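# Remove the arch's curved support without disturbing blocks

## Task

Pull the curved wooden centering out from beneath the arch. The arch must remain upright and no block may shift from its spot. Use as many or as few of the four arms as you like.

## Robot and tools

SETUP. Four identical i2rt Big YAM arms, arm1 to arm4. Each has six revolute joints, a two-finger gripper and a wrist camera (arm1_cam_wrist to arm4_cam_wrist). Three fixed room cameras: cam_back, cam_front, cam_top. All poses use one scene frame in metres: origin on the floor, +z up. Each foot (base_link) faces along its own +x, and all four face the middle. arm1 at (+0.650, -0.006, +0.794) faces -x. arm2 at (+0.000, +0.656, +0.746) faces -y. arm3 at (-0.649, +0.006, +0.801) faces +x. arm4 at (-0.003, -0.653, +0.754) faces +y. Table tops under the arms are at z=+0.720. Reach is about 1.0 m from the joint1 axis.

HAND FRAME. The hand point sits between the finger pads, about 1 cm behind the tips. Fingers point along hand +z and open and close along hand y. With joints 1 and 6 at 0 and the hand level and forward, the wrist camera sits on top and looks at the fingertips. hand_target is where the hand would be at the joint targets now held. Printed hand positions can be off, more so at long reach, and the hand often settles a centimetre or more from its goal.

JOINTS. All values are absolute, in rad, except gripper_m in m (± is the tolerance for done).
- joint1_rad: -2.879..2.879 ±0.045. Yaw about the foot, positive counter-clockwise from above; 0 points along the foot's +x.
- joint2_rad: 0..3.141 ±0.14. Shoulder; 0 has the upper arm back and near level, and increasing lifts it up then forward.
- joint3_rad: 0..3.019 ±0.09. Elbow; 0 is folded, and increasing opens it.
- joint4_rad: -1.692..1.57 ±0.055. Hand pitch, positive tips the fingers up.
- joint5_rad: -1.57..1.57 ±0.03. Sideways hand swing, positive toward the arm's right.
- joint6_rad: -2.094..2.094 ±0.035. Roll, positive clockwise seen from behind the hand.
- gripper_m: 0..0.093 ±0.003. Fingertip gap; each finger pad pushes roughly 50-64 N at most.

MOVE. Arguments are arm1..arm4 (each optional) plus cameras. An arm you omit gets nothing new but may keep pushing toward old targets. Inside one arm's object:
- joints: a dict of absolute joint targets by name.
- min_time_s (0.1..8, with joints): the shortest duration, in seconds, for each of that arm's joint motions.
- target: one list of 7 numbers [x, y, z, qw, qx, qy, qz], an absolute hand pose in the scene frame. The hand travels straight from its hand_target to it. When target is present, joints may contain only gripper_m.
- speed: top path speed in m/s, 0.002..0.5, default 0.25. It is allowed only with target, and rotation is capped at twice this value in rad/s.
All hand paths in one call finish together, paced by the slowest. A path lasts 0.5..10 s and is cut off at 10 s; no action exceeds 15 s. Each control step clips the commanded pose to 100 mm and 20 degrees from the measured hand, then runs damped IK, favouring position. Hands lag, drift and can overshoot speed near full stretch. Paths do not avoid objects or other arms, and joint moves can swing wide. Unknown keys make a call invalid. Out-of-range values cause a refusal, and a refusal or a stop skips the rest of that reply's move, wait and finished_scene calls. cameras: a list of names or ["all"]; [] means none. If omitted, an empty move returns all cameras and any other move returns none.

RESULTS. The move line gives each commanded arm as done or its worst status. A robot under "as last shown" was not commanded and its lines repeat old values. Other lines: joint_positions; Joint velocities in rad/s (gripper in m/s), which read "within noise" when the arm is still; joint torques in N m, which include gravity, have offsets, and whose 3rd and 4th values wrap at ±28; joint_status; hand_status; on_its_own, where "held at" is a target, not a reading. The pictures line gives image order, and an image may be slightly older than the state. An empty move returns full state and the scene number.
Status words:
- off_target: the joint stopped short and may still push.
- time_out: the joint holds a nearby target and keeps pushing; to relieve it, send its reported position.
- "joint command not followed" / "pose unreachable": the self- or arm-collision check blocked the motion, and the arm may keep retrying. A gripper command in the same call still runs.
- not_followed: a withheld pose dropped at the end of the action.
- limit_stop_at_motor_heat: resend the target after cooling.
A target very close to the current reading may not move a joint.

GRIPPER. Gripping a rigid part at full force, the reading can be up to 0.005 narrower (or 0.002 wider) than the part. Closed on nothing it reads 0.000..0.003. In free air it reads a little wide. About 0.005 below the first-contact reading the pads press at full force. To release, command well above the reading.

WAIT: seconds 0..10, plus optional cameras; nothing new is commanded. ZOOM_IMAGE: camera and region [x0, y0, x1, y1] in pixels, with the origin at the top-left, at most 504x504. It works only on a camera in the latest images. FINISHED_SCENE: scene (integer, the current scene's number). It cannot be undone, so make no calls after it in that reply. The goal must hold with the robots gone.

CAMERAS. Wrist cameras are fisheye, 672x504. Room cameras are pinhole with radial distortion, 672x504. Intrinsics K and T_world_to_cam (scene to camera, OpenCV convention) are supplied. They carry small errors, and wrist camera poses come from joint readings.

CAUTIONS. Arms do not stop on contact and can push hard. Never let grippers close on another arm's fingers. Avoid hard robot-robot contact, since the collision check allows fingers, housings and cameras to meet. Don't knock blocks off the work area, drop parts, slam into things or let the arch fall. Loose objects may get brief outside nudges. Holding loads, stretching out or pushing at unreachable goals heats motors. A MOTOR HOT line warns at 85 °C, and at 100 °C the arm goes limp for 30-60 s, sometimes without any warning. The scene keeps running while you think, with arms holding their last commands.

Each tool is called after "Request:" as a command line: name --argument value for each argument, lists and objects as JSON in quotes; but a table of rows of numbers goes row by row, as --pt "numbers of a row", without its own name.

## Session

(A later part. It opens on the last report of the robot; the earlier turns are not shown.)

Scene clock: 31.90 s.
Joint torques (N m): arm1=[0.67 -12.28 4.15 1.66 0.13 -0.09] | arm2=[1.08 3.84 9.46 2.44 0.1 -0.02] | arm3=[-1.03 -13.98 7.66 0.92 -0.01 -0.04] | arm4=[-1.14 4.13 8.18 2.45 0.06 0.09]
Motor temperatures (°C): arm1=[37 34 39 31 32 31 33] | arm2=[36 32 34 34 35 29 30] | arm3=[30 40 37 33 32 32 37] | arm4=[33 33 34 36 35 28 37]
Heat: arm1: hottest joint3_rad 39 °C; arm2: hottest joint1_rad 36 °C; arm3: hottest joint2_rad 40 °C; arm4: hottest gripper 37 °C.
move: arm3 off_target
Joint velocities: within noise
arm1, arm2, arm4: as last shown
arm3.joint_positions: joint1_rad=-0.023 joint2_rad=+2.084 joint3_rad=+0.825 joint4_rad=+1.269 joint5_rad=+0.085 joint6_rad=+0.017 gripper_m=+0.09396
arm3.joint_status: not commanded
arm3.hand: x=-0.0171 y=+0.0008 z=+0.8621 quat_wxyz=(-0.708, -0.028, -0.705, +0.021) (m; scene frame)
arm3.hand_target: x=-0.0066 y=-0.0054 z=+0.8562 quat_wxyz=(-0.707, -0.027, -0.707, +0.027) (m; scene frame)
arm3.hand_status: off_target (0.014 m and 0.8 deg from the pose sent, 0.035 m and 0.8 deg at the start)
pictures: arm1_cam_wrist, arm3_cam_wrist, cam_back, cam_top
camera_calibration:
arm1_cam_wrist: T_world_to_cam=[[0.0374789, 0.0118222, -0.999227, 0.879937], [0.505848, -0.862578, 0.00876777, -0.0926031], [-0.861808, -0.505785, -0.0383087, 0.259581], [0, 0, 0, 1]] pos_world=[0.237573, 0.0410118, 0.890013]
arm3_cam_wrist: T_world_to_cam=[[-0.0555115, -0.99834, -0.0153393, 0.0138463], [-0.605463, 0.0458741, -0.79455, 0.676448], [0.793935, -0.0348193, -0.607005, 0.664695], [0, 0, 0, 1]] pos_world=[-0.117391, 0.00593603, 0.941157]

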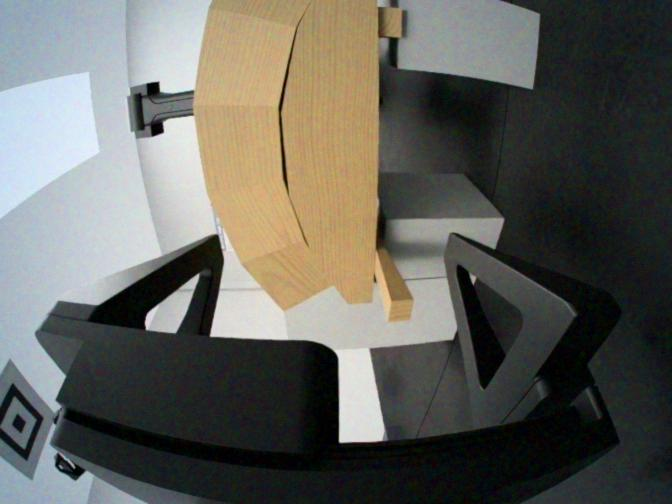

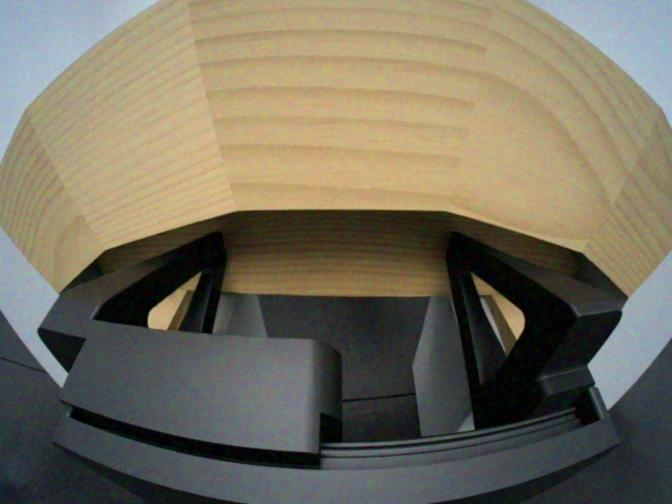

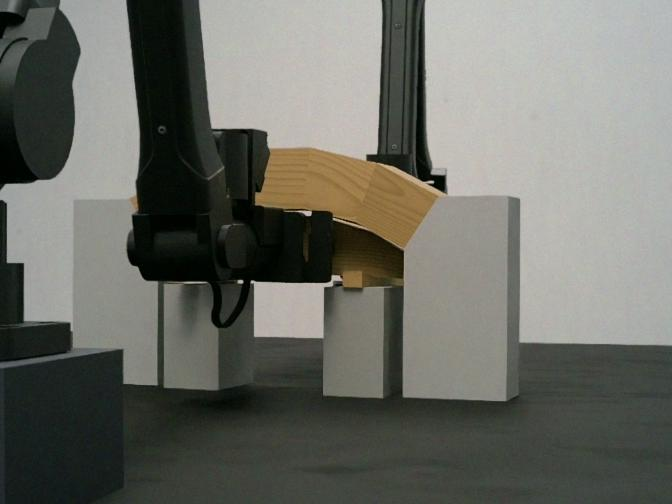

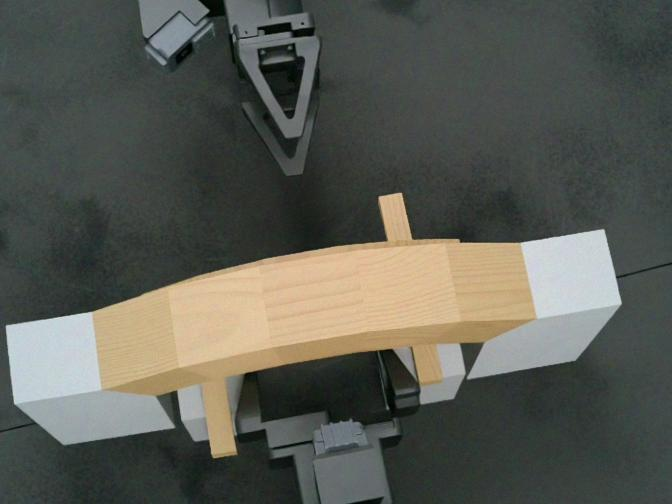

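Request:
move --arm1 '{"target": [0.050, -0.0296, 0.898, -0.4804, -0.4804, 0.5189, 0.5189], "speed": 0.08}' --cameras '["cam_front", "cam_top", "arm1_cam_wrist", "cam_back"]'

Scene clock: 33.83 s.
Joint torques (N m): arm1=[-1.73 -10.93 5.83 1.61 -0.11 -0.09] | arm2=[1.14 3.6 9.47 2.48 0.1 -0.02] | arm3=[-1.2 -14.04 7.64 0.91 0 -0.03] | arm4=[-0.91 4.6 8.24 2.22 0.04 0.06]
Motor temperatures (°C): arm1=[37 34 39 31 32 31 33] | arm2=[36 32 34 33 35 29 30] | arm3=[30 40 38 33 32 32 37] | arm4=[33 33 34 36 35 28 37]
Heat: arm1: hottest joint3_rad 39 °C; arm2: hottest joint1_rad 36 °C; arm3: hottest joint2_rad 40 °C; arm4: hottest gripper 37 °C.
move: arm1 off_target
Joint velocities: within noise
arm1.joint_positions: joint1_rad=+0.126 joint2_rad=+1.904 joint3_rad=+0.689 joint4_rad=+1.223 joint5_rad=+0.165 joint6_rad=+1.570 gripper_m=+0.09396
arm1.joint_status: not commanded
arm1.hand: x=+0.0621 y=-0.0373 z=+0.9066 quat_wxyz=(+0.485, +0.483, -0.510, -0.521) (m; scene frame)
arm1.hand_target: x=+0.0509 y=-0.0295 z=+0.8982 quat_wxyz=(+0.480, +0.480, -0.519, -0.519) (m; scene frame)
arm1.hand_status: off_target (0.017 m and 1.1 deg from the pose sent, 0.080 m and 1.7 deg at the start)
arm2, arm3, arm4: as last shown
arm3.hand_target: x=-0.0066 y=-0.0054 z=+0.8563 quat_wxyz=(-0.707, -0.027, -0.707, +0.027) (m; scene frame)
pictures: arm1_cam_wrist, cam_back, cam_front, cam_top
camera_calibration:
arm1_cam_wrist: T_world_to_cam=[[0.00106525, 0.00846547, -0.999964, 0.905725], [0.527073, -0.849794, -0.00663269, -0.055285], [-0.84982, -0.527046, -0.00536717, 0.165694], [0, 0, 0, 1]] pos_world=[0.168985, 0.0326803, 0.906215]

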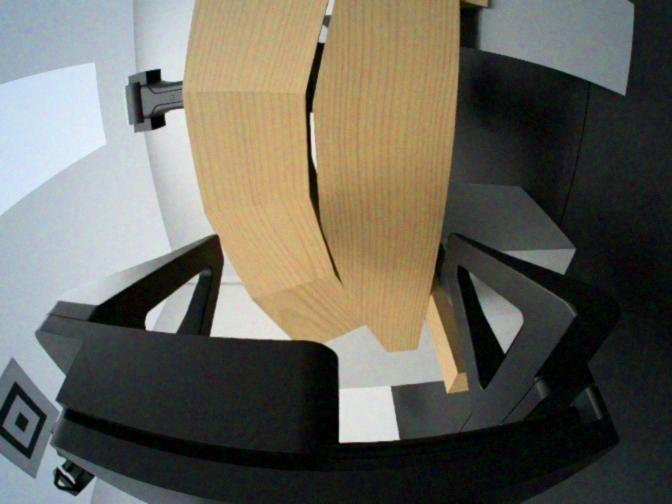

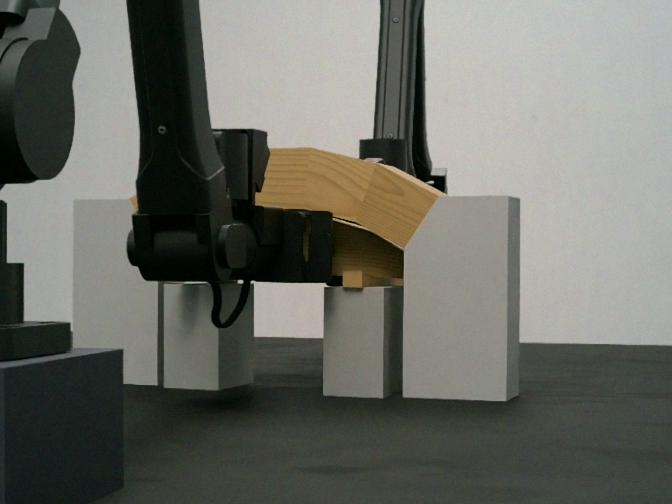

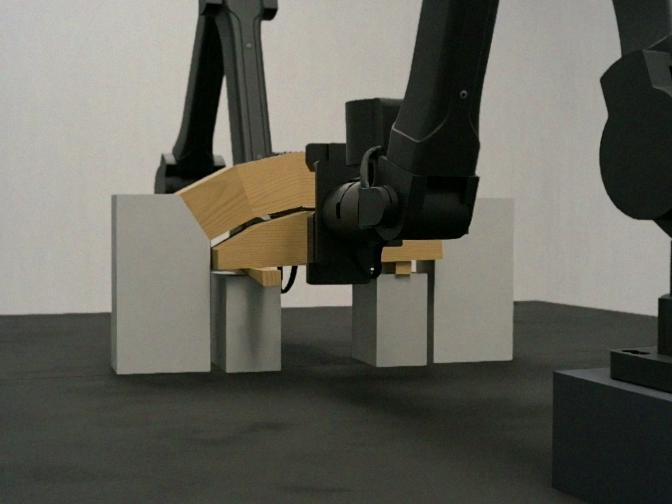

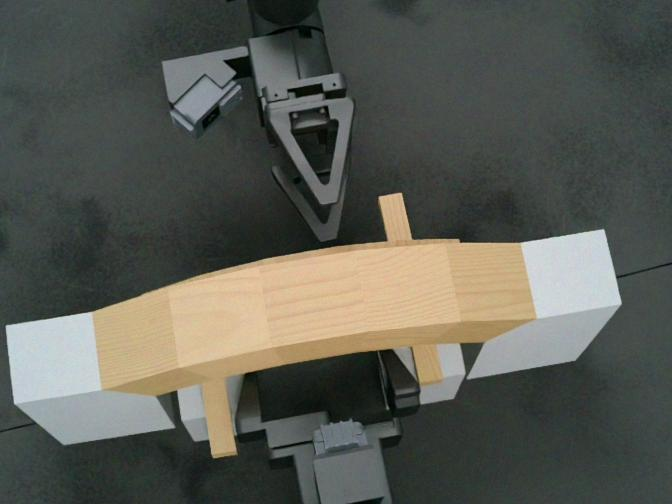

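Request:
move --arm1 '{"target": [0.055, -0.020, 0.882, -0.4804, -0.4804, 0.5189, 0.5189], "speed": 0.05}' --cameras '["cam_top", "arm1_cam_wrist"]'

Scene clock: 36.40 s.
Joint torques (N m): arm1=[-1.61 -11.28 4.85 3.52 -0.11 -0.1] | arm2=[1.26 3.66 9.55 2.41 0.11 -0.02] | arm3=[-1.08 -13.98 7.64 0.91 -0.01 -0.04] | arm4=[-1.14 4.37 8.35 2.28 0.07 0.1]
Motor temperatures (°C): arm1=[37 34 40 31 32 31 33] | arm2=[36 32 34 33 35 29 30] | arm3=[30 40 38 33 31 32 37] | arm4=[33 33 34 36 35 28 37]
Heat: arm1: hottest joint3_rad 40 °C; arm2: hottest joint1_rad 36 °C; arm3: hottest joint2_rad 40 °C; arm4: hottest gripper 37 °C.
move: arm1 off_target
Joint velocities: within noise
arm1.joint_positions: joint1_rad=+0.103 joint2_rad=+1.950 joint3_rad=+0.689 joint4_rad=+1.237 joint5_rad=+0.144 joint6_rad=+1.570 gripper_m=+0.09396
arm1.joint_status: not commanded
arm1.hand: x=+0.0626 y=-0.0275 z=+0.8839 quat_wxyz=(+0.475, +0.491, -0.518, -0.515) (m; scene frame)
arm1.hand_target: x=+0.0555 y=-0.0199 z=+0.8820 quat_wxyz=(+0.480, +0.481, -0.519, -0.519) (m; scene frame)
arm1.hand_status: off_target (0.011 m and 1.5 deg from the pose sent, 0.031 m and 1.1 deg at the start)
arm2.joint_positions: joint1_rad=-0.491 joint2_rad=+0.571 joint3_rad=+1.396 joint4_rad=-1.145 joint5_rad=+0.158 joint6_rad=+0.378 gripper_m=+0.09396
arm2.joint_status: not commanded
arm2.hand: x=-0.1424 y=+0.4717 z=+1.3418 quat_wxyz=(-0.330, -0.780, -0.216, +0.486) (m; scene frame)
arm2.hand_target: x=-0.1404 y=+0.4751 z=+1.3501 quat_wxyz=(-0.336, -0.774, -0.213, +0.492) (m; scene frame)
arm2.hand_status: not commanded
arm3: as last shown
arm4.joint_positions: joint1_rad=-0.377 joint2_rad=+0.615 joint3_rad=+1.493 joint4_rad=-1.274 joint5_rad=+0.157 joint6_rad=-0.616 gripper_m=+0.09396
arm4.joint_status: not commanded
arm4.hand: x=+0.0978 y=-0.4603 z=+1.3602 quat_wxyz=(-0.554, +0.623, -0.545, -0.090) (m; scene frame)
arm4.hand_target: x=+0.0963 y=-0.4637 z=+1.3683 quat_wxyz=(-0.562, +0.618, -0.542, -0.093) (m; scene frame)
arm4.hand_status: not commanded
pictures: arm1_cam_wrist, cam_top
camera_calibration:
arm1_cam_wrist: T_world_to_cam=[[0.0334265, 0.0111721, -0.999379, 0.88051], [0.525837, -0.850547, 0.00807946, -0.0602909], [-0.849928, -0.52578, -0.0343055, 0.196836], [0, 0, 0, 1]] pos_world=[0.169567, 0.0423749, 0.887202]

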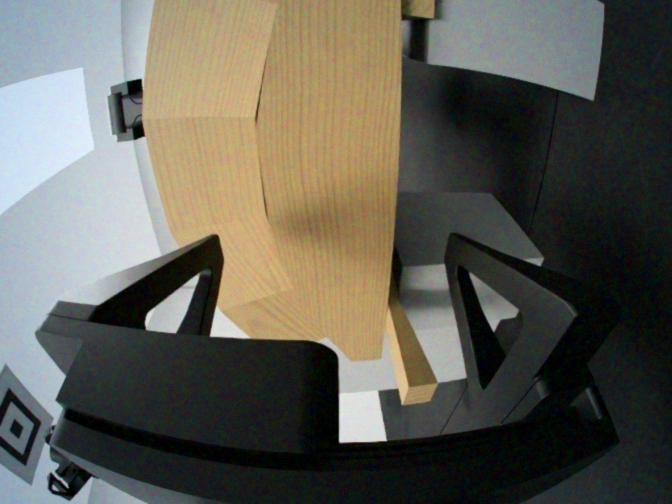

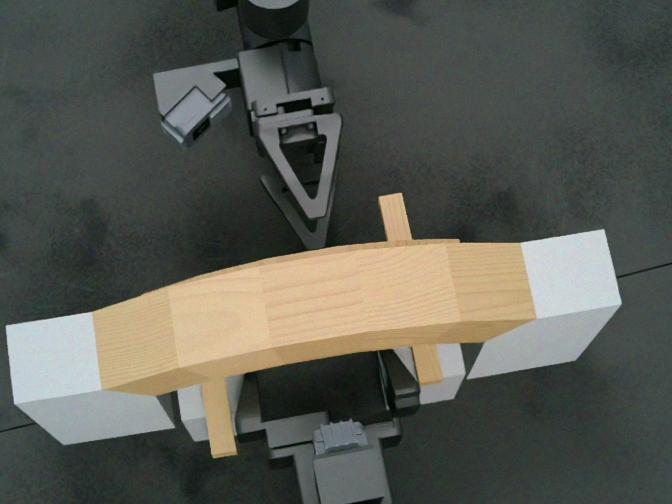

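Request:
move --arm1 '{"target": [0.041, -0.011, 0.8845, -0.4804, -0.4804, 0.5189, 0.5189], "speed": 0.05}' --cameras '["cam_top", "arm1_cam_wrist", "cam_front"]'

Scene clock: 37.67 s.
Joint torques (N m): arm1=[-1.2 -11.87 5.63 2.14 -0.11 -0.09] | arm2=[1.08 3.66 9.47 2.48 0.1 -0.01] | arm3=[-1.03 -13.98 7.64 0.91 -0.01 -0.03] | arm4=[-1.14 4.48 8.27 2.21 0.07 0.11]
Motor temperatures (°C): arm1=[37 34 40 31 32 31 33] | arm2=[36 32 34 33 35 29 30] | arm3=[30 40 38 33 31 32 37] | arm4=[33 33 34 36 35 28 37]
Heat: arm1: hottest joint3_rad 40 °C; arm2: hottest joint1_rad 36 °C; arm3: hottest joint2_rad 40 °C; arm4: hottest gripper 37 °C.
move: arm1 off_target
Joint velocities: within noise
arm1.joint_positions: joint1_rad=+0.081 joint2_rad=+1.954 joint3_rad=+0.718 joint4_rad=+1.237 joint5_rad=+0.121 joint6_rad=+1.570 gripper_m=+0.09396
arm1.joint_status: not commanded
arm1.hand: x=+0.0518 y=-0.0186 z=+0.8920 quat_wxyz=(+0.482, +0.485, -0.513, -0.520) (m; scene frame)
arm1.hand_target: x=+0.0417 y=-0.0109 z=+0.8845 quat_wxyz=(+0.480, +0.480, -0.519, -0.519) (m; scene frame)
arm1.hand_status: off_target (0.015 m and 0.9 deg from the pose sent, 0.027 m and 1.5 deg at the start)
arm2, arm3, arm4: as last shown
pictures: arm1_cam_wrist, cam_front, cam_top
camera_calibration:
arm1_cam_wrist: T_world_to_cam=[[0.0094821, 0.00934103, -0.999911, 0.890474], [0.52608, -0.85043, -0.00295581, -0.037286], [-0.850382, -0.526005, -0.012978, 0.173579], [0, 0, 0, 1]] pos_world=[0.158781, 0.0512766, 0.892538]

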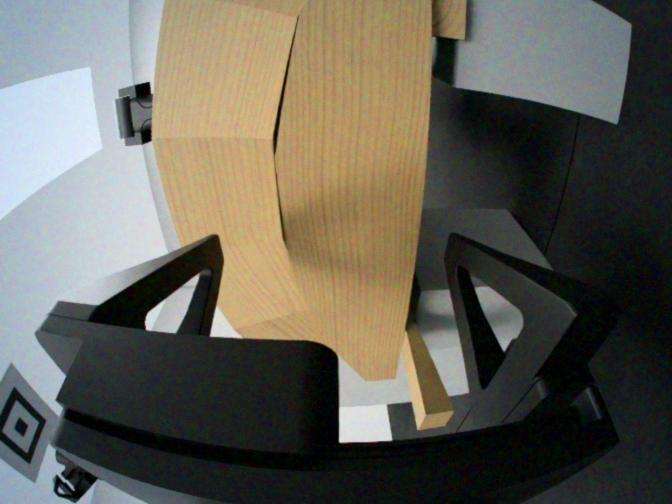

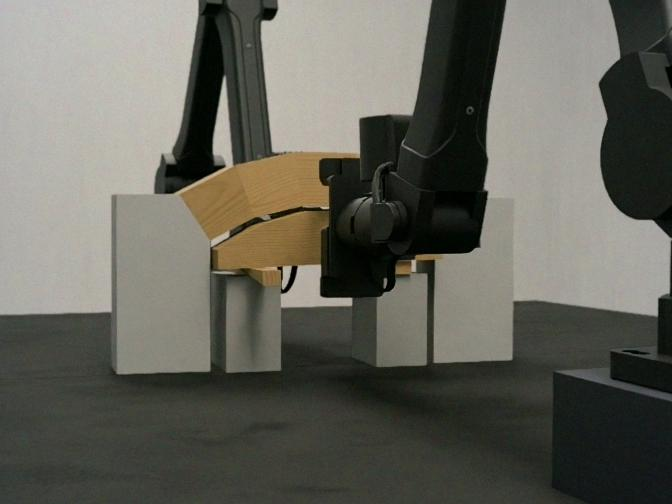

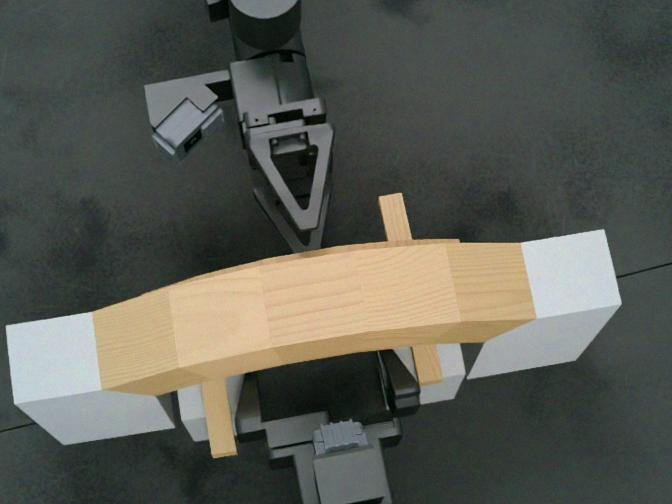

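Request:
move --arm1 '{"target": [0.033, -0.0105, 0.879, -0.4804, -0.4804, 0.5189, 0.5189], "speed": 0.04}' --cameras '["cam_top", "arm1_cam_wrist"]'

Scene clock: 42.07 s.
Joint torques (N m): arm1=[-1.73 -11.81 5.56 2.11 -0.12 -0.09] | arm2=[1.03 3.6 9.52 2.51 0.08 -0.02] | arm3=[-1.26 -13.86 7.61 0.91 0 -0.03] | arm4=[-1.03 4.37 8.38 2.21 0.05 0.1]
Motor temperatures (°C): arm1=[37 34 40 30 31 31 33] | arm2=[36 32 35 33 35 29 30] | arm3=[30 40 38 33 31 32 36] | arm4=[33 33 34 36 35 28 37]
Heat: arm1: hottest joint3_rad 40 °C; arm2: hottest joint1_rad 36 °C; arm3: hottest joint2_rad 40 °C; arm4: hottest gripper 37 °C.
move: arm1 off_target
Joint velocities: within noise
arm1.joint_positions: joint1_rad=+0.080 joint2_rad=+1.979 joint3_rad=+0.742 joint4_rad=+1.237 joint5_rad=+0.119 joint6_rad=+1.570 gripper_m=+0.09396
arm1.joint_status: not commanded
arm1.hand: x=+0.0439 y=-0.0190 z=+0.8867 quat_wxyz=(+0.482, +0.485, -0.512, -0.519) (m; scene frame)
arm1.hand_target: x=+0.0338 y=-0.0104 z=+0.8791 quat_wxyz=(+0.480, +0.480, -0.519, -0.519) (m; scene frame)
arm1.hand_status: off_target (0.016 m and 0.9 deg from the pose sent, 0.024 m and 0.9 deg at the start)
arm2, arm3, arm4: as last shown
pictures: arm1_cam_wrist, cam_top
camera_calibration:
arm1_cam_wrist: T_world_to_cam=[[0.00983158, 0.00934115, -0.999908, 0.885198], [0.527072, -0.849816, -0.00275657, -0.0337027], [-0.849764, -0.526996, -0.0132785, 0.166775], [0, 0, 0, 1]] pos_world=[0.15078, 0.0509797, 0.887239]

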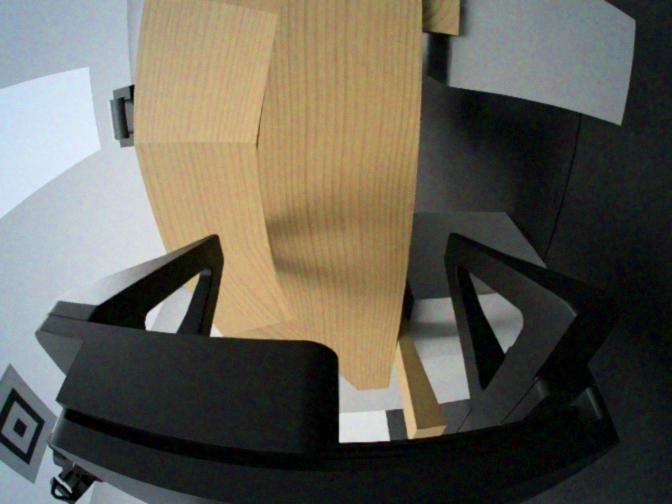

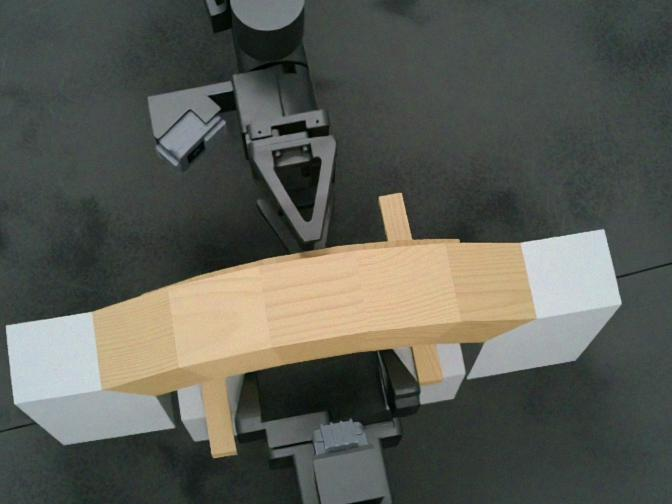

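Request:
move --arm1 '{"joints": {"gripper_m": 0.060}}' --cameras '["arm1_cam_wrist", "cam_top"]'

Scene clock: 42.90 s.
Joint torques (N m): arm1=[-1.67 -11.75 5.68 2.14 -0.11 -0.09] | arm2=[1.14 3.84 9.48 2.44 0.09 -0.02] | arm3=[-1.08 -13.92 7.64 0.88 0 -0.03] | arm4=[-1.38 4.31 8.31 2.4 0.04 0.06]
Motor temperatures (°C): arm1=[37 34 40 30 31 31 33] | arm2=[36 32 35 33 35 29 30] | arm3=[30 40 39 33 31 32 36] | arm4=[33 33 34 36 35 28 37]
Heat: arm1: hottest joint3_rad 40 °C; arm2: hottest joint1_rad 36 °C; arm3: hottest joint2_rad 40 °C; arm4: hottest gripper 37 °C.
move: arm1 done
Joint velocities: within noise
arm1.joint_positions: joint1_rad=+0.080 joint2_rad=+1.979 joint3_rad=+0.742 joint4_rad=+1.237 joint5_rad=+0.119 joint6_rad=+1.570 gripper_m=+0.06021
arm1.joint_status: all done
arm1.hand: x=+0.0439 y=-0.0190 z=+0.8867 quat_wxyz=(+0.482, +0.485, -0.512, -0.519) (m; scene frame)
arm1.hand_target: x=+0.0338 y=-0.0104 z=+0.8791 quat_wxyz=(+0.480, +0.480, -0.519, -0.519) (m; scene frame)
arm1.hand_status: not commanded
arm2, arm3, arm4: as last shown
pictures: arm1_cam_wrist, cam_top
camera_calibration:
arm1_cam_wrist: T_world_to_cam=[[0.00983158, 0.00934115, -0.999908, 0.885198], [0.527072, -0.849816, -0.00275657, -0.0337027], [-0.849764, -0.526996, -0.0132785, 0.166775], [0, 0, 0, 1]] pos_world=[0.15078, 0.0509797, 0.887239]

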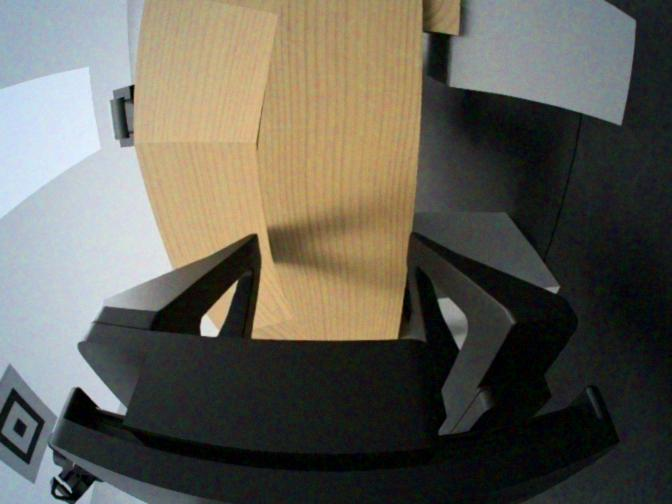

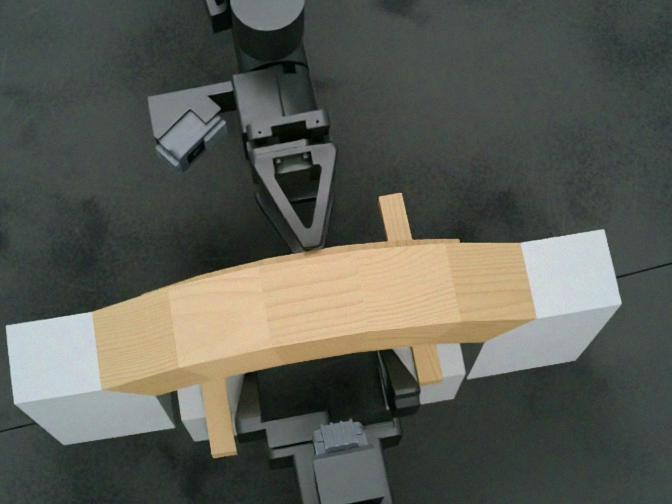

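Request:
move --arm1 '{"joints": {"gripper_m": 0.050}, "min_time_s": 1.5}' --cameras '["arm1_cam_wrist", "cam_top", "arm3_cam_wrist"]'

Scene clock: 43.47 s.
Joint torques (N m): arm1=[-1.73 -11.81 5.65 2.17 -0.12 -0.1] | arm2=[1.08 3.72 9.47 2.44 0.1 -0.02] | arm3=[-0.97 -13.98 7.65 0.9 0 -0.04] | arm4=[-0.97 4.37 8.21 2.3 0.07 0.08]
Motor temperatures (°C): arm1=[37 34 40 30 31 31 33] | arm2=[36 32 35 33 35 29 30] | arm3=[30 40 39 33 31 32 36] | arm4=[33 33 35 36 35 28 37]
Heat: arm1: hottest joint3_rad 40 °C; arm2: hottest joint1_rad 36 °C; arm3: hottest joint2_rad 40 °C; arm4: hottest gripper 37 °C.
move: arm1 done
Joint velocities: within noise
arm1.joint_positions: joint1_rad=+0.080 joint2_rad=+1.979 joint3_rad=+0.742 joint4_rad=+1.237 joint5_rad=+0.119 joint6_rad=+1.570 gripper_m=+0.05020
arm1.joint_status: all done
arm1.hand: x=+0.0439 y=-0.0190 z=+0.8867 quat_wxyz=(+0.482, +0.485, -0.512, -0.519) (m; scene frame)
arm1.hand_target: x=+0.0338 y=-0.0104 z=+0.8791 quat_wxyz=(+0.480, +0.480, -0.519, -0.519) (m; scene frame)
arm1.hand_status: not commanded
arm2, arm3, arm4: as last shown
pictures: arm1_cam_wrist, arm3_cam_wrist, cam_top
camera_calibration:
arm1_cam_wrist: T_world_to_cam=[[0.00983158, 0.00934115, -0.999908, 0.885198], [0.527072, -0.849816, -0.00275657, -0.0337027], [-0.849764, -0.526996, -0.0132785, 0.166775], [0, 0, 0, 1]] pos_world=[0.15078, 0.0509797, 0.887239]
arm3_cam_wrist: T_world_to_cam=[[-0.0555115, -0.99834, -0.0153393, 0.0138463], [-0.605463, 0.0458741, -0.79455, 0.676448], [0.793935, -0.0348193, -0.607005, 0.664695], [0, 0, 0, 1]] pos_world=[-0.117391, 0.00593603, 0.941157]

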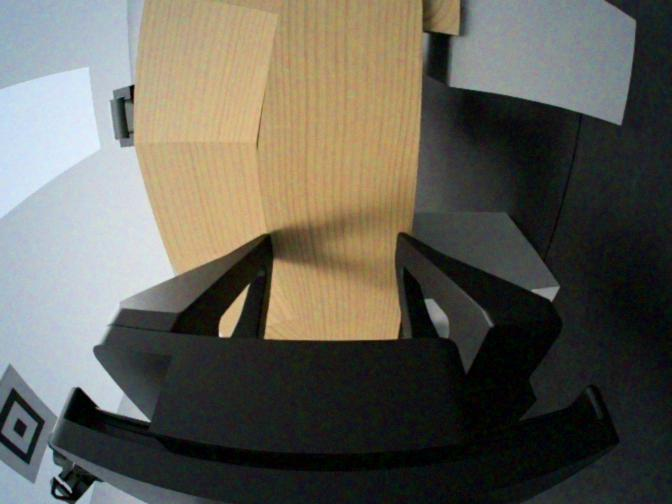

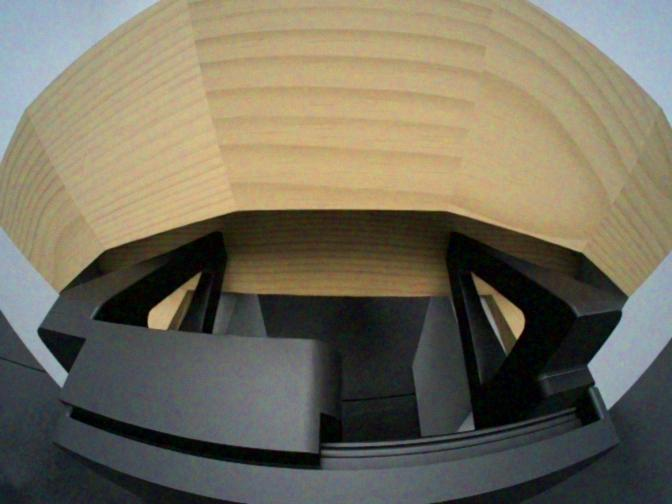

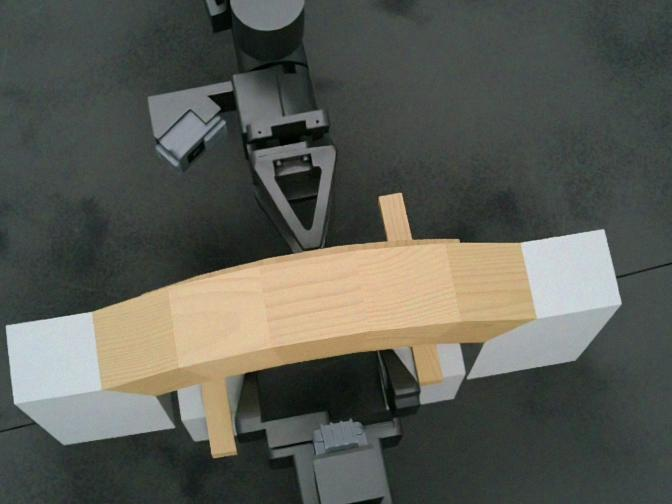

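Request:
move --arm1 '{"joints": {"gripper_m": 0.044}, "min_time_s": 1.5}' --cameras '["arm1_cam_wrist", "cam_front"]'

Scene clock: 44.23 s.
Joint torques (N m): arm1=[-1.73 -11.87 5.65 2.13 -0.12 -0.09] | arm2=[1.26 3.78 9.48 2.5 0.1 -0.03] | arm3=[-1.08 -13.98 7.66 0.88 0 -0.04] | arm4=[-1.32 4.6 8.36 2.14 0.1 0.07]
Motor temperatures (°C): arm1=[37 34 40 30 31 31 33] | arm2=[36 32 35 33 35 29 30] | arm3=[30 40 39 32 31 32 36] | arm4=[33 33 35 36 35 28 37]
Heat: arm1: hottest joint3_rad 40 °C; arm2: hottest joint1_rad 36 °C; arm3: hottest joint2_rad 40 °C; arm4: hottest gripper 37 °C.
move: arm1 done
Joint velocities: within noise
arm1.joint_positions: joint1_rad=+0.080 joint2_rad=+1.979 joint3_rad=+0.742 joint4_rad=+1.237 joint5_rad=+0.119 joint6_rad=+1.570 gripper_m=+0.04421
arm1.joint_status: all done
arm1.hand: x=+0.0439 y=-0.0190 z=+0.8867 quat_wxyz=(+0.482, +0.485, -0.512, -0.519) (m; scene frame)
arm1.hand_target: x=+0.0338 y=-0.0104 z=+0.8791 quat_wxyz=(+0.480, +0.480, -0.519, -0.519) (m; scene frame)
arm1.hand_status: not commanded
arm2, arm3, arm4: as last shown
pictures: arm1_cam_wrist, cam_front
camera_calibration:
arm1_cam_wrist: T_world_to_cam=[[0.00983158, 0.00934115, -0.999908, 0.885198], [0.527072, -0.849816, -0.00275657, -0.0337027], [-0.849764, -0.526996, -0.0132785, 0.166775], [0, 0, 0, 1]] pos_world=[0.15078, 0.0509797, 0.887239]

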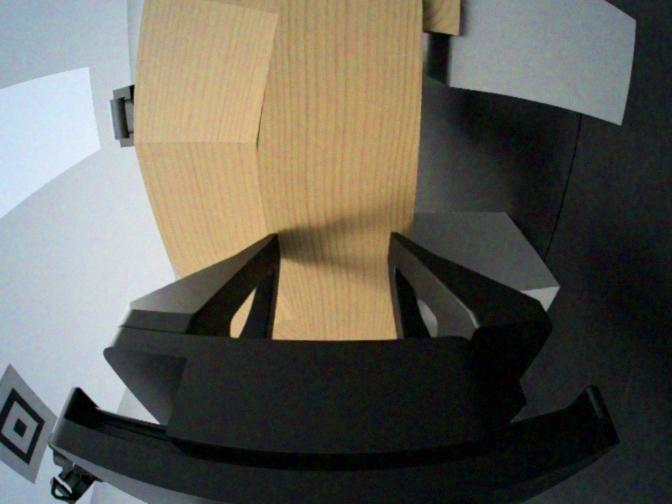

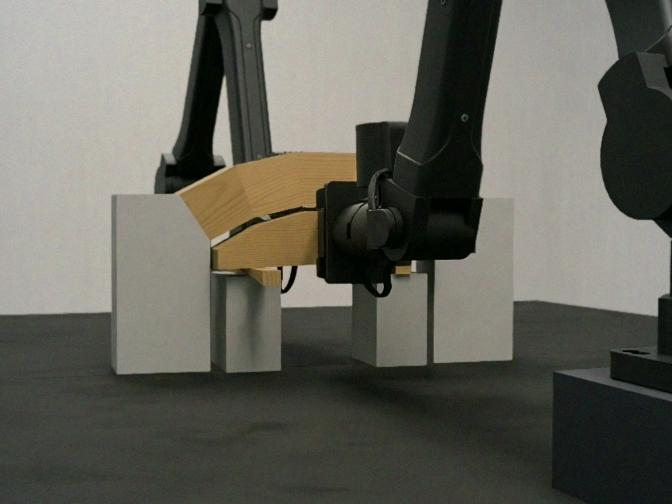

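Request:
move --arm1 '{"joints": {"gripper_m": 0.088}, "min_time_s": 1}'

Request:
move --arm1 '{"target": [0.011, -0.0088, 0.879, -0.4804, -0.4804, 0.5189, 0.5189], "speed": 0.04}' --cameras '["cam_top", "arm1_cam_wrist", "cam_back"]'

Scene clock: 45.37 s.
Joint torques (N m): arm1=[-1.9 -11.87 5.65 2.15 -0.11 -0.1] | arm2=[1.14 3.84 9.55 2.41 0.11 -0.02] | arm3=[-1.14 -13.86 7.64 0.9 0 -0.03] | arm4=[-1.2 4.72 8.34 2.28 0.06 0.05]
Motor temperatures (°C): arm1=[37 34 40 30 31 31 33] | arm2=[36 32 35 33 35 29 30] | arm3=[30 40 39 32 31 32 36] | arm4=[33 33 35 36 35 28 37]
Heat: arm1: hottest joint3_rad 40 °C; arm2: hottest joint1_rad 36 °C; arm3: hottest joint2_rad 40 °C; arm4: hottest gripper 37 °C.
move: arm1 done
Joint velocities: within noise
arm1.joint_positions: joint1_rad=+0.080 joint2_rad=+1.979 joint3_rad=+0.742 joint4_rad=+1.237 joint5_rad=+0.119 joint6_rad=+1.570 gripper_m=+0.08781
arm1.joint_status: all done
arm1.hand: x=+0.0439 y=-0.0190 z=+0.8867 quat_wxyz=(+0.482, +0.485, -0.512, -0.519) (m; scene frame)
arm1.hand_target: x=+0.0338 y=-0.0104 z=+0.8791 quat_wxyz=(+0.480, +0.480, -0.519, -0.519) (m; scene frame)
arm1.hand_status: not commanded
arm2, arm4: as last shown
arm3.joint_positions: joint1_rad=-0.023 joint2_rad=+2.084 joint3_rad=+0.825 joint4_rad=+1.269 joint5_rad=+0.085 joint6_rad=+0.017 gripper_m=+0.09396
arm3.joint_status: not commanded
arm3.hand: x=-0.0171 y=+0.0008 z=+0.8621 quat_wxyz=(-0.708, -0.028, -0.705, +0.021) (m; scene frame)
arm3.hand_target: x=-0.0066 y=-0.0054 z=+0.8563 quat_wxyz=(-0.707, -0.027, -0.707, +0.027) (m; scene frame)
arm3.hand_status: not commanded
pictures: none

Scene clock: 46.47 s.
Joint torques (N m): arm1=[-1.79 -12.34 6.04 1.73 -0.12 -0.1] | arm2=[1.2 3.78 9.52 2.51 0.1 -0.03] | arm3=[-1.2 -13.92 7.65 0.92 0.01 -0.03] | arm4=[-1.14 4.66 8.18 2.24 0.01 0.08]
Motor temperatures (°C): arm1=[37 35 40 30 31 31 33] | arm2=[36 32 35 33 35 29 30] | arm3=[30 40 39 32 31 32 36] | arm4=[33 33 35 36 35 28 37]
Heat: arm1: hottest joint3_rad 40 °C; arm2: hottest joint1_rad 36 °C; arm3: hottest joint2_rad 40 °C; arm4: hottest gripper 37 °C.
move: arm1 off_target
Joint velocities: within noise
arm1.joint_positions: joint1_rad=+0.074 joint2_rad=+2.001 joint3_rad=+0.804 joint4_rad=+1.208 joint5_rad=+0.114 joint6_rad=+1.570 gripper_m=+0.08789
arm1.joint_status: not commanded
arm1.hand: x=+0.0225 y=-0.0175 z=+0.8898 quat_wxyz=(+0.485, +0.482, -0.510, -0.522) (m; scene frame)
arm1.hand_target: x=+0.0120 y=-0.0087 z=+0.8792 quat_wxyz=(+0.480, +0.480, -0.519, -0.519) (m; scene frame)
arm1.hand_status: off_target (0.018 m and 1.2 deg from the pose sent, 0.035 m and 0.9 deg at the start)
arm2, arm3, arm4: as last shown
pictures: arm1_cam_wrist, cam_back, cam_top
camera_calibration:
arm1_cam_wrist: T_world_to_cam=[[-0.000458406, 0.00845645, -0.999964, 0.888794], [0.526752, -0.849987, -0.0074296, -0.0169935], [-0.850019, -0.526737, -0.00406481, 0.141322], [0, 0, 0, 1]] pos_world=[0.129485, 0.0524793, 0.889211]

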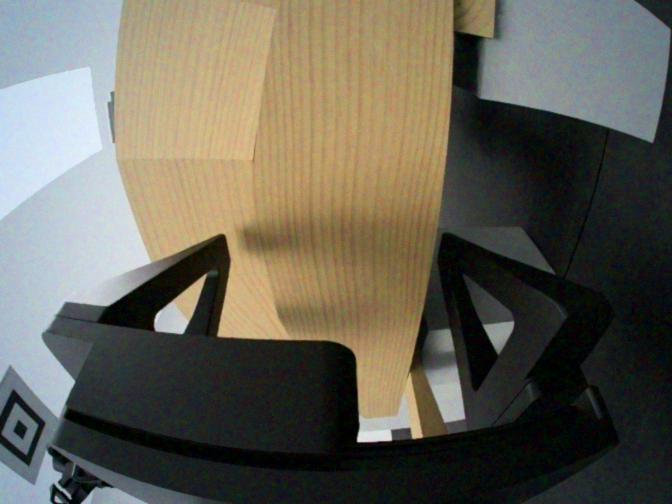

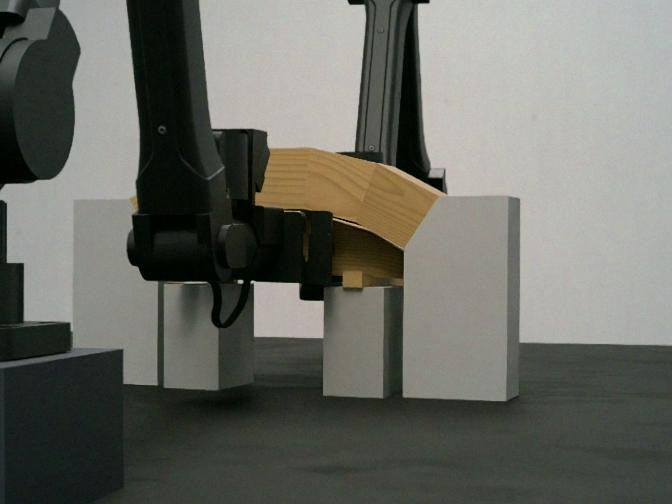

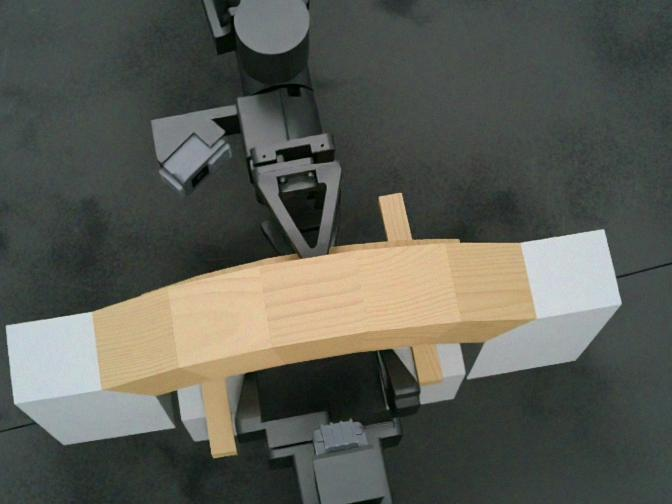

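Request:
move --arm1 '{"target": [0.0125, -0.0087, 0.871, -0.4804, -0.4804, 0.5189, 0.5189], "speed": 0.04}'

Request:
move --arm1 '{"joints": {"gripper_m": 0.064}, "min_time_s": 1.5}' --cameras '["arm1_cam_wrist", "cam_top", "cam_front"]'

Scene clock: 47.80 s.
Joint torques (N m): arm1=[-1.79 -12.63 5.87 2.66 -0.11 -0.1] | arm2=[1.26 3.78 9.46 2.41 0.11 -0.03] | arm3=[-1.2 -13.92 7.62 0.9 0 -0.03] | arm4=[-1.32 4.89 8.12 2.15 0.06 0.06]
Motor temperatures (°C): arm1=[37 35 39 30 31 31 33] | arm2=[36 32 35 33 35 29 30] | arm3=[30 40 39 32 31 32 36] | arm4=[33 33 35 36 35 28 37]
Heat: arm1: hottest joint3_rad 39 °C; arm2: hottest joint1_rad 36 °C; arm3: hottest joint2_rad 40 °C; arm4: hottest gripper 37 °C.
move: arm1 off_target
Joint velocities: within noise
arm1.joint_positions: joint1_rad=+0.074 joint2_rad=+2.025 joint3_rad=+0.804 joint4_rad=+1.208 joint5_rad=+0.114 joint6_rad=+1.570 gripper_m=+0.08789
arm1.joint_status: not commanded
arm1.hand: x=+0.0235 y=-0.0174 z=+0.8757 quat_wxyz=(+0.479, +0.488, -0.515, -0.516) (m; scene frame)
arm1.hand_target: x=+0.0133 y=-0.0085 z=+0.8710 quat_wxyz=(+0.480, +0.480, -0.519, -0.519) (m; scene frame)
arm1.hand_status: off_target (0.015 m and 1.0 deg from the pose sent, 0.023 m and 1.2 deg at the start)
arm2.joint_positions: joint1_rad=-0.491 joint2_rad=+0.571 joint3_rad=+1.396 joint4_rad=-1.145 joint5_rad=+0.158 joint6_rad=+0.378 gripper_m=+0.09396
arm2.joint_status: not commanded
arm2.hand: x=-0.1424 y=+0.4717 z=+1.3418 quat_wxyz=(-0.330, -0.780, -0.216, +0.486) (m; scene frame)
arm2.hand_target: x=-0.1404 y=+0.4751 z=+1.3501 quat_wxyz=(-0.336, -0.774, -0.213, +0.492) (m; scene frame)
arm2.hand_status: not commanded
arm3: as last shown
arm4.joint_positions: joint1_rad=-0.377 joint2_rad=+0.615 joint3_rad=+1.493 joint4_rad=-1.274 joint5_rad=+0.157 joint6_rad=-0.616 gripper_m=+0.09396
arm4.joint_status: not commanded
arm4.hand: x=+0.0978 y=-0.4603 z=+1.3602 quat_wxyz=(-0.554, +0.623, -0.545, -0.090) (m; scene frame)
arm4.hand_target: x=+0.0963 y=-0.4637 z=+1.3683 quat_wxyz=(-0.562, +0.618, -0.542, -0.093) (m; scene frame)
arm4.hand_status: not commanded
pictures: none

Scene clock: 48.50 s.
Joint torques (N m): arm1=[-1.73 -12.69 5.38 2.14 -0.11 -0.09] | arm2=[1.03 3.96 9.52 2.4 0.1 0] | arm3=[-1.14 -13.92 7.62 0.92 0.02 -0.01] | arm4=[-1.03 4.6 8.38 2.28 0.03 0.06]
Motor temperatures (°C): arm1=[37 35 40 30 31 31 33] | arm2=[36 32 35 33 35 29 30] | arm3=[30 40 39 32 31 32 36] | arm4=[33 33 35 36 35 28 37]
Heat: arm1: hottest joint3_rad 40 °C; arm2: hottest joint1_rad 36 °C; arm3: hottest joint2_rad 40 °C; arm4: hottest gripper 37 °C.
move: arm1 done
Joint velocities: within noise
arm1.joint_positions: joint1_rad=+0.074 joint2_rad=+2.025 joint3_rad=+0.812 joint4_rad=+1.217 joint5_rad=+0.114 joint6_rad=+1.570 gripper_m=+0.06416
arm1.joint_status: all done
arm1.hand: x=+0.0208 y=-0.0174 z=+0.8810 quat_wxyz=(+0.483, +0.484, -0.511, -0.520) (m; scene frame)
arm1.hand_target: x=+0.0132 y=-0.0088 z=+0.8711 quat_wxyz=(+0.480, +0.481, -0.519, -0.519) (m; scene frame)
arm1.hand_status: not commanded
arm2, arm4: as last shown
arm3.joint_positions: joint1_rad=-0.023 joint2_rad=+2.085 joint3_rad=+0.825 joint4_rad=+1.269 joint5_rad=+0.085 joint6_rad=+0.015 gripper_m=+0.09396
arm3.joint_status: not commanded
arm3.hand: x=-0.0172 y=+0.0008 z=+0.8613 quat_wxyz=(-0.707, -0.027, -0.706, +0.021) (m; scene frame)
arm3.hand_target: x=-0.0067 y=-0.0054 z=+0.8561 quat_wxyz=(-0.707, -0.027, -0.707, +0.027) (m; scene frame)
arm3.hand_status: not commanded
pictures: arm1_cam_wrist, cam_front, cam_top
camera_calibration:
arm1_cam_wrist: T_world_to_cam=[[0.00521298, 0.00881173, -0.999948, 0.879851], [0.526795, -0.849979, -0.00474386, -0.0183918], [-0.849977, -0.526742, -0.0090729, 0.144216], [0, 0, 0, 1]] pos_world=[0.127682, 0.0525792, 0.881026]

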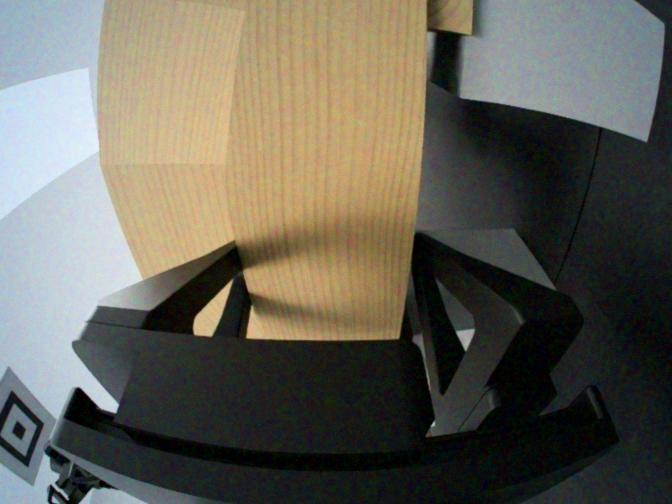

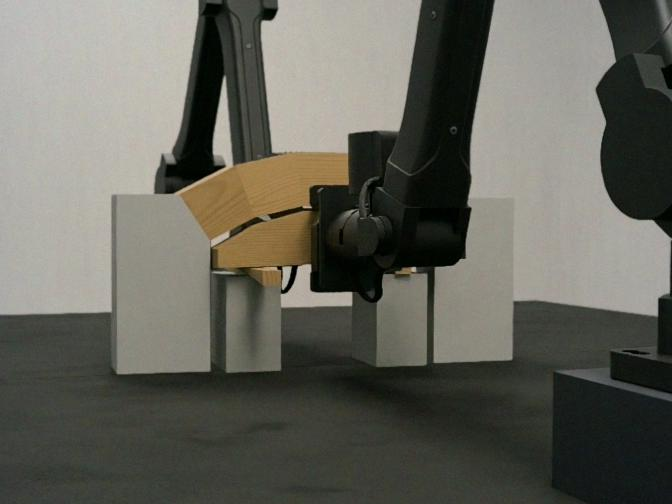

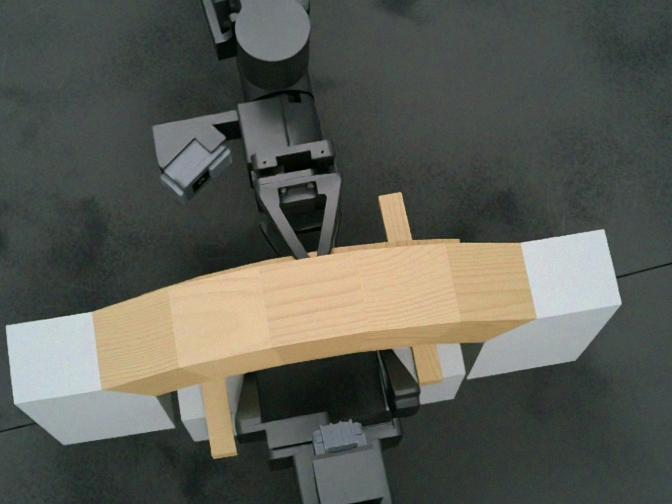

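Request:
move --arm1 '{"joints": {"gripper_m": 0.056}, "min_time_s": 1.5}' --cameras '["arm1_cam_wrist", "cam_back"]'

Scene clock: 49.10 s.
Joint torques (N m): arm1=[-1.67 -12.75 5.26 1.85 -0.12 -0.08] | arm2=[1.32 4.13 9.48 2.45 0.09 -0.01] | arm3=[-1.14 -13.98 7.64 0.91 0.02 -0.01] | arm4=[-0.97 4.42 8.27 2.37 0.08 0.08]
Motor temperatures (°C): arm1=[37 35 40 30 31 31 33] | arm2=[36 32 35 33 35 29 30] | arm3=[30 40 39 32 31 32 36] | arm4=[33 33 35 36 35 28 37]
Heat: arm1: hottest joint3_rad 40 °C; arm2: hottest joint1_rad 36 °C; arm3: hottest joint2_rad 40 °C; arm4: hottest gripper 37 °C.
move: arm1 done
Joint velocities: within noise
arm1.joint_positions: joint1_rad=+0.074 joint2_rad=+2.025 joint3_rad=+0.814 joint4_rad=+1.225 joint5_rad=+0.114 joint6_rad=+1.569 gripper_m=+0.05743
arm1.joint_status: all done
arm1.hand: x=+0.0201 y=-0.0172 z=+0.8837 quat_wxyz=(+0.486, +0.481, -0.509, -0.523) (m; scene frame)
arm1.hand_target: x=+0.0132 y=-0.0086 z=+0.8712 quat_wxyz=(+0.480, +0.480, -0.519, -0.519) (m; scene frame)
arm1.hand_status: not commanded
arm2, arm3, arm4: as last shown
arm3.joint_positions: joint1_rad=-0.023 joint2_rad=+2.085 joint3_rad=+0.825 joint4_rad=+1.269 joint5_rad=+0.084 joint6_rad=+0.015 gripper_m=+0.09396
arm3.hand: x=-0.0172 y=+0.0009 z=+0.8613 quat_wxyz=(-0.707, -0.027, -0.706, +0.021) (m; scene frame)
pictures: arm1_cam_wrist, cam_back
camera_calibration:
arm1_cam_wrist: T_world_to_cam=[[-0.00458735, 0.00941501, -0.999945, 0.882838], [0.526389, -0.85018, -0.0104198, -0.0128284], [-0.850231, -0.526408, -0.00105589, 0.136769], [0, 0, 0, 1]] pos_world=[0.127088, 0.0527778, 0.8828]

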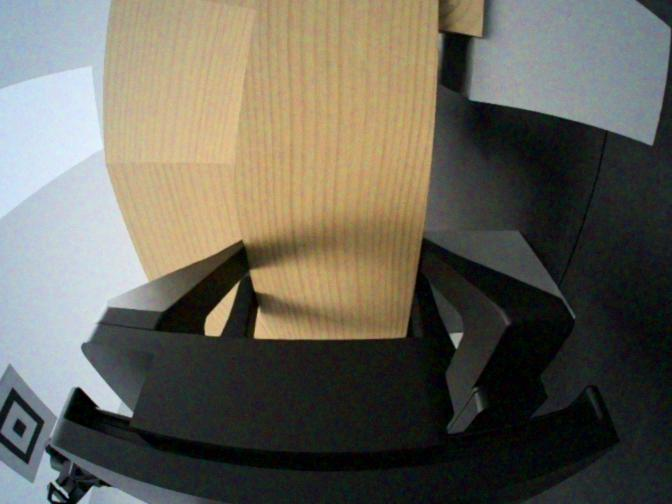

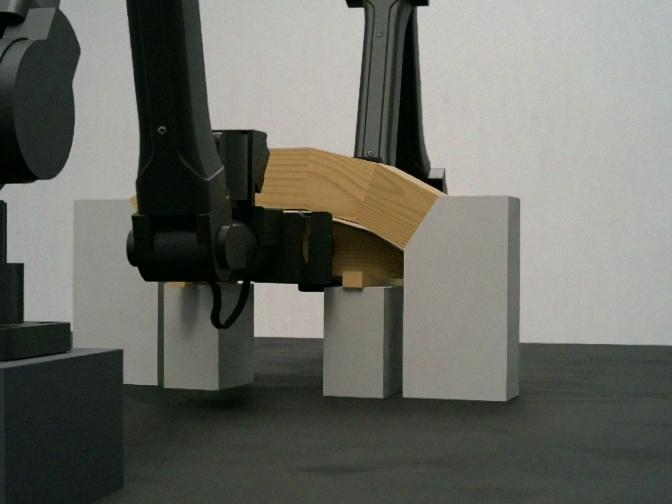

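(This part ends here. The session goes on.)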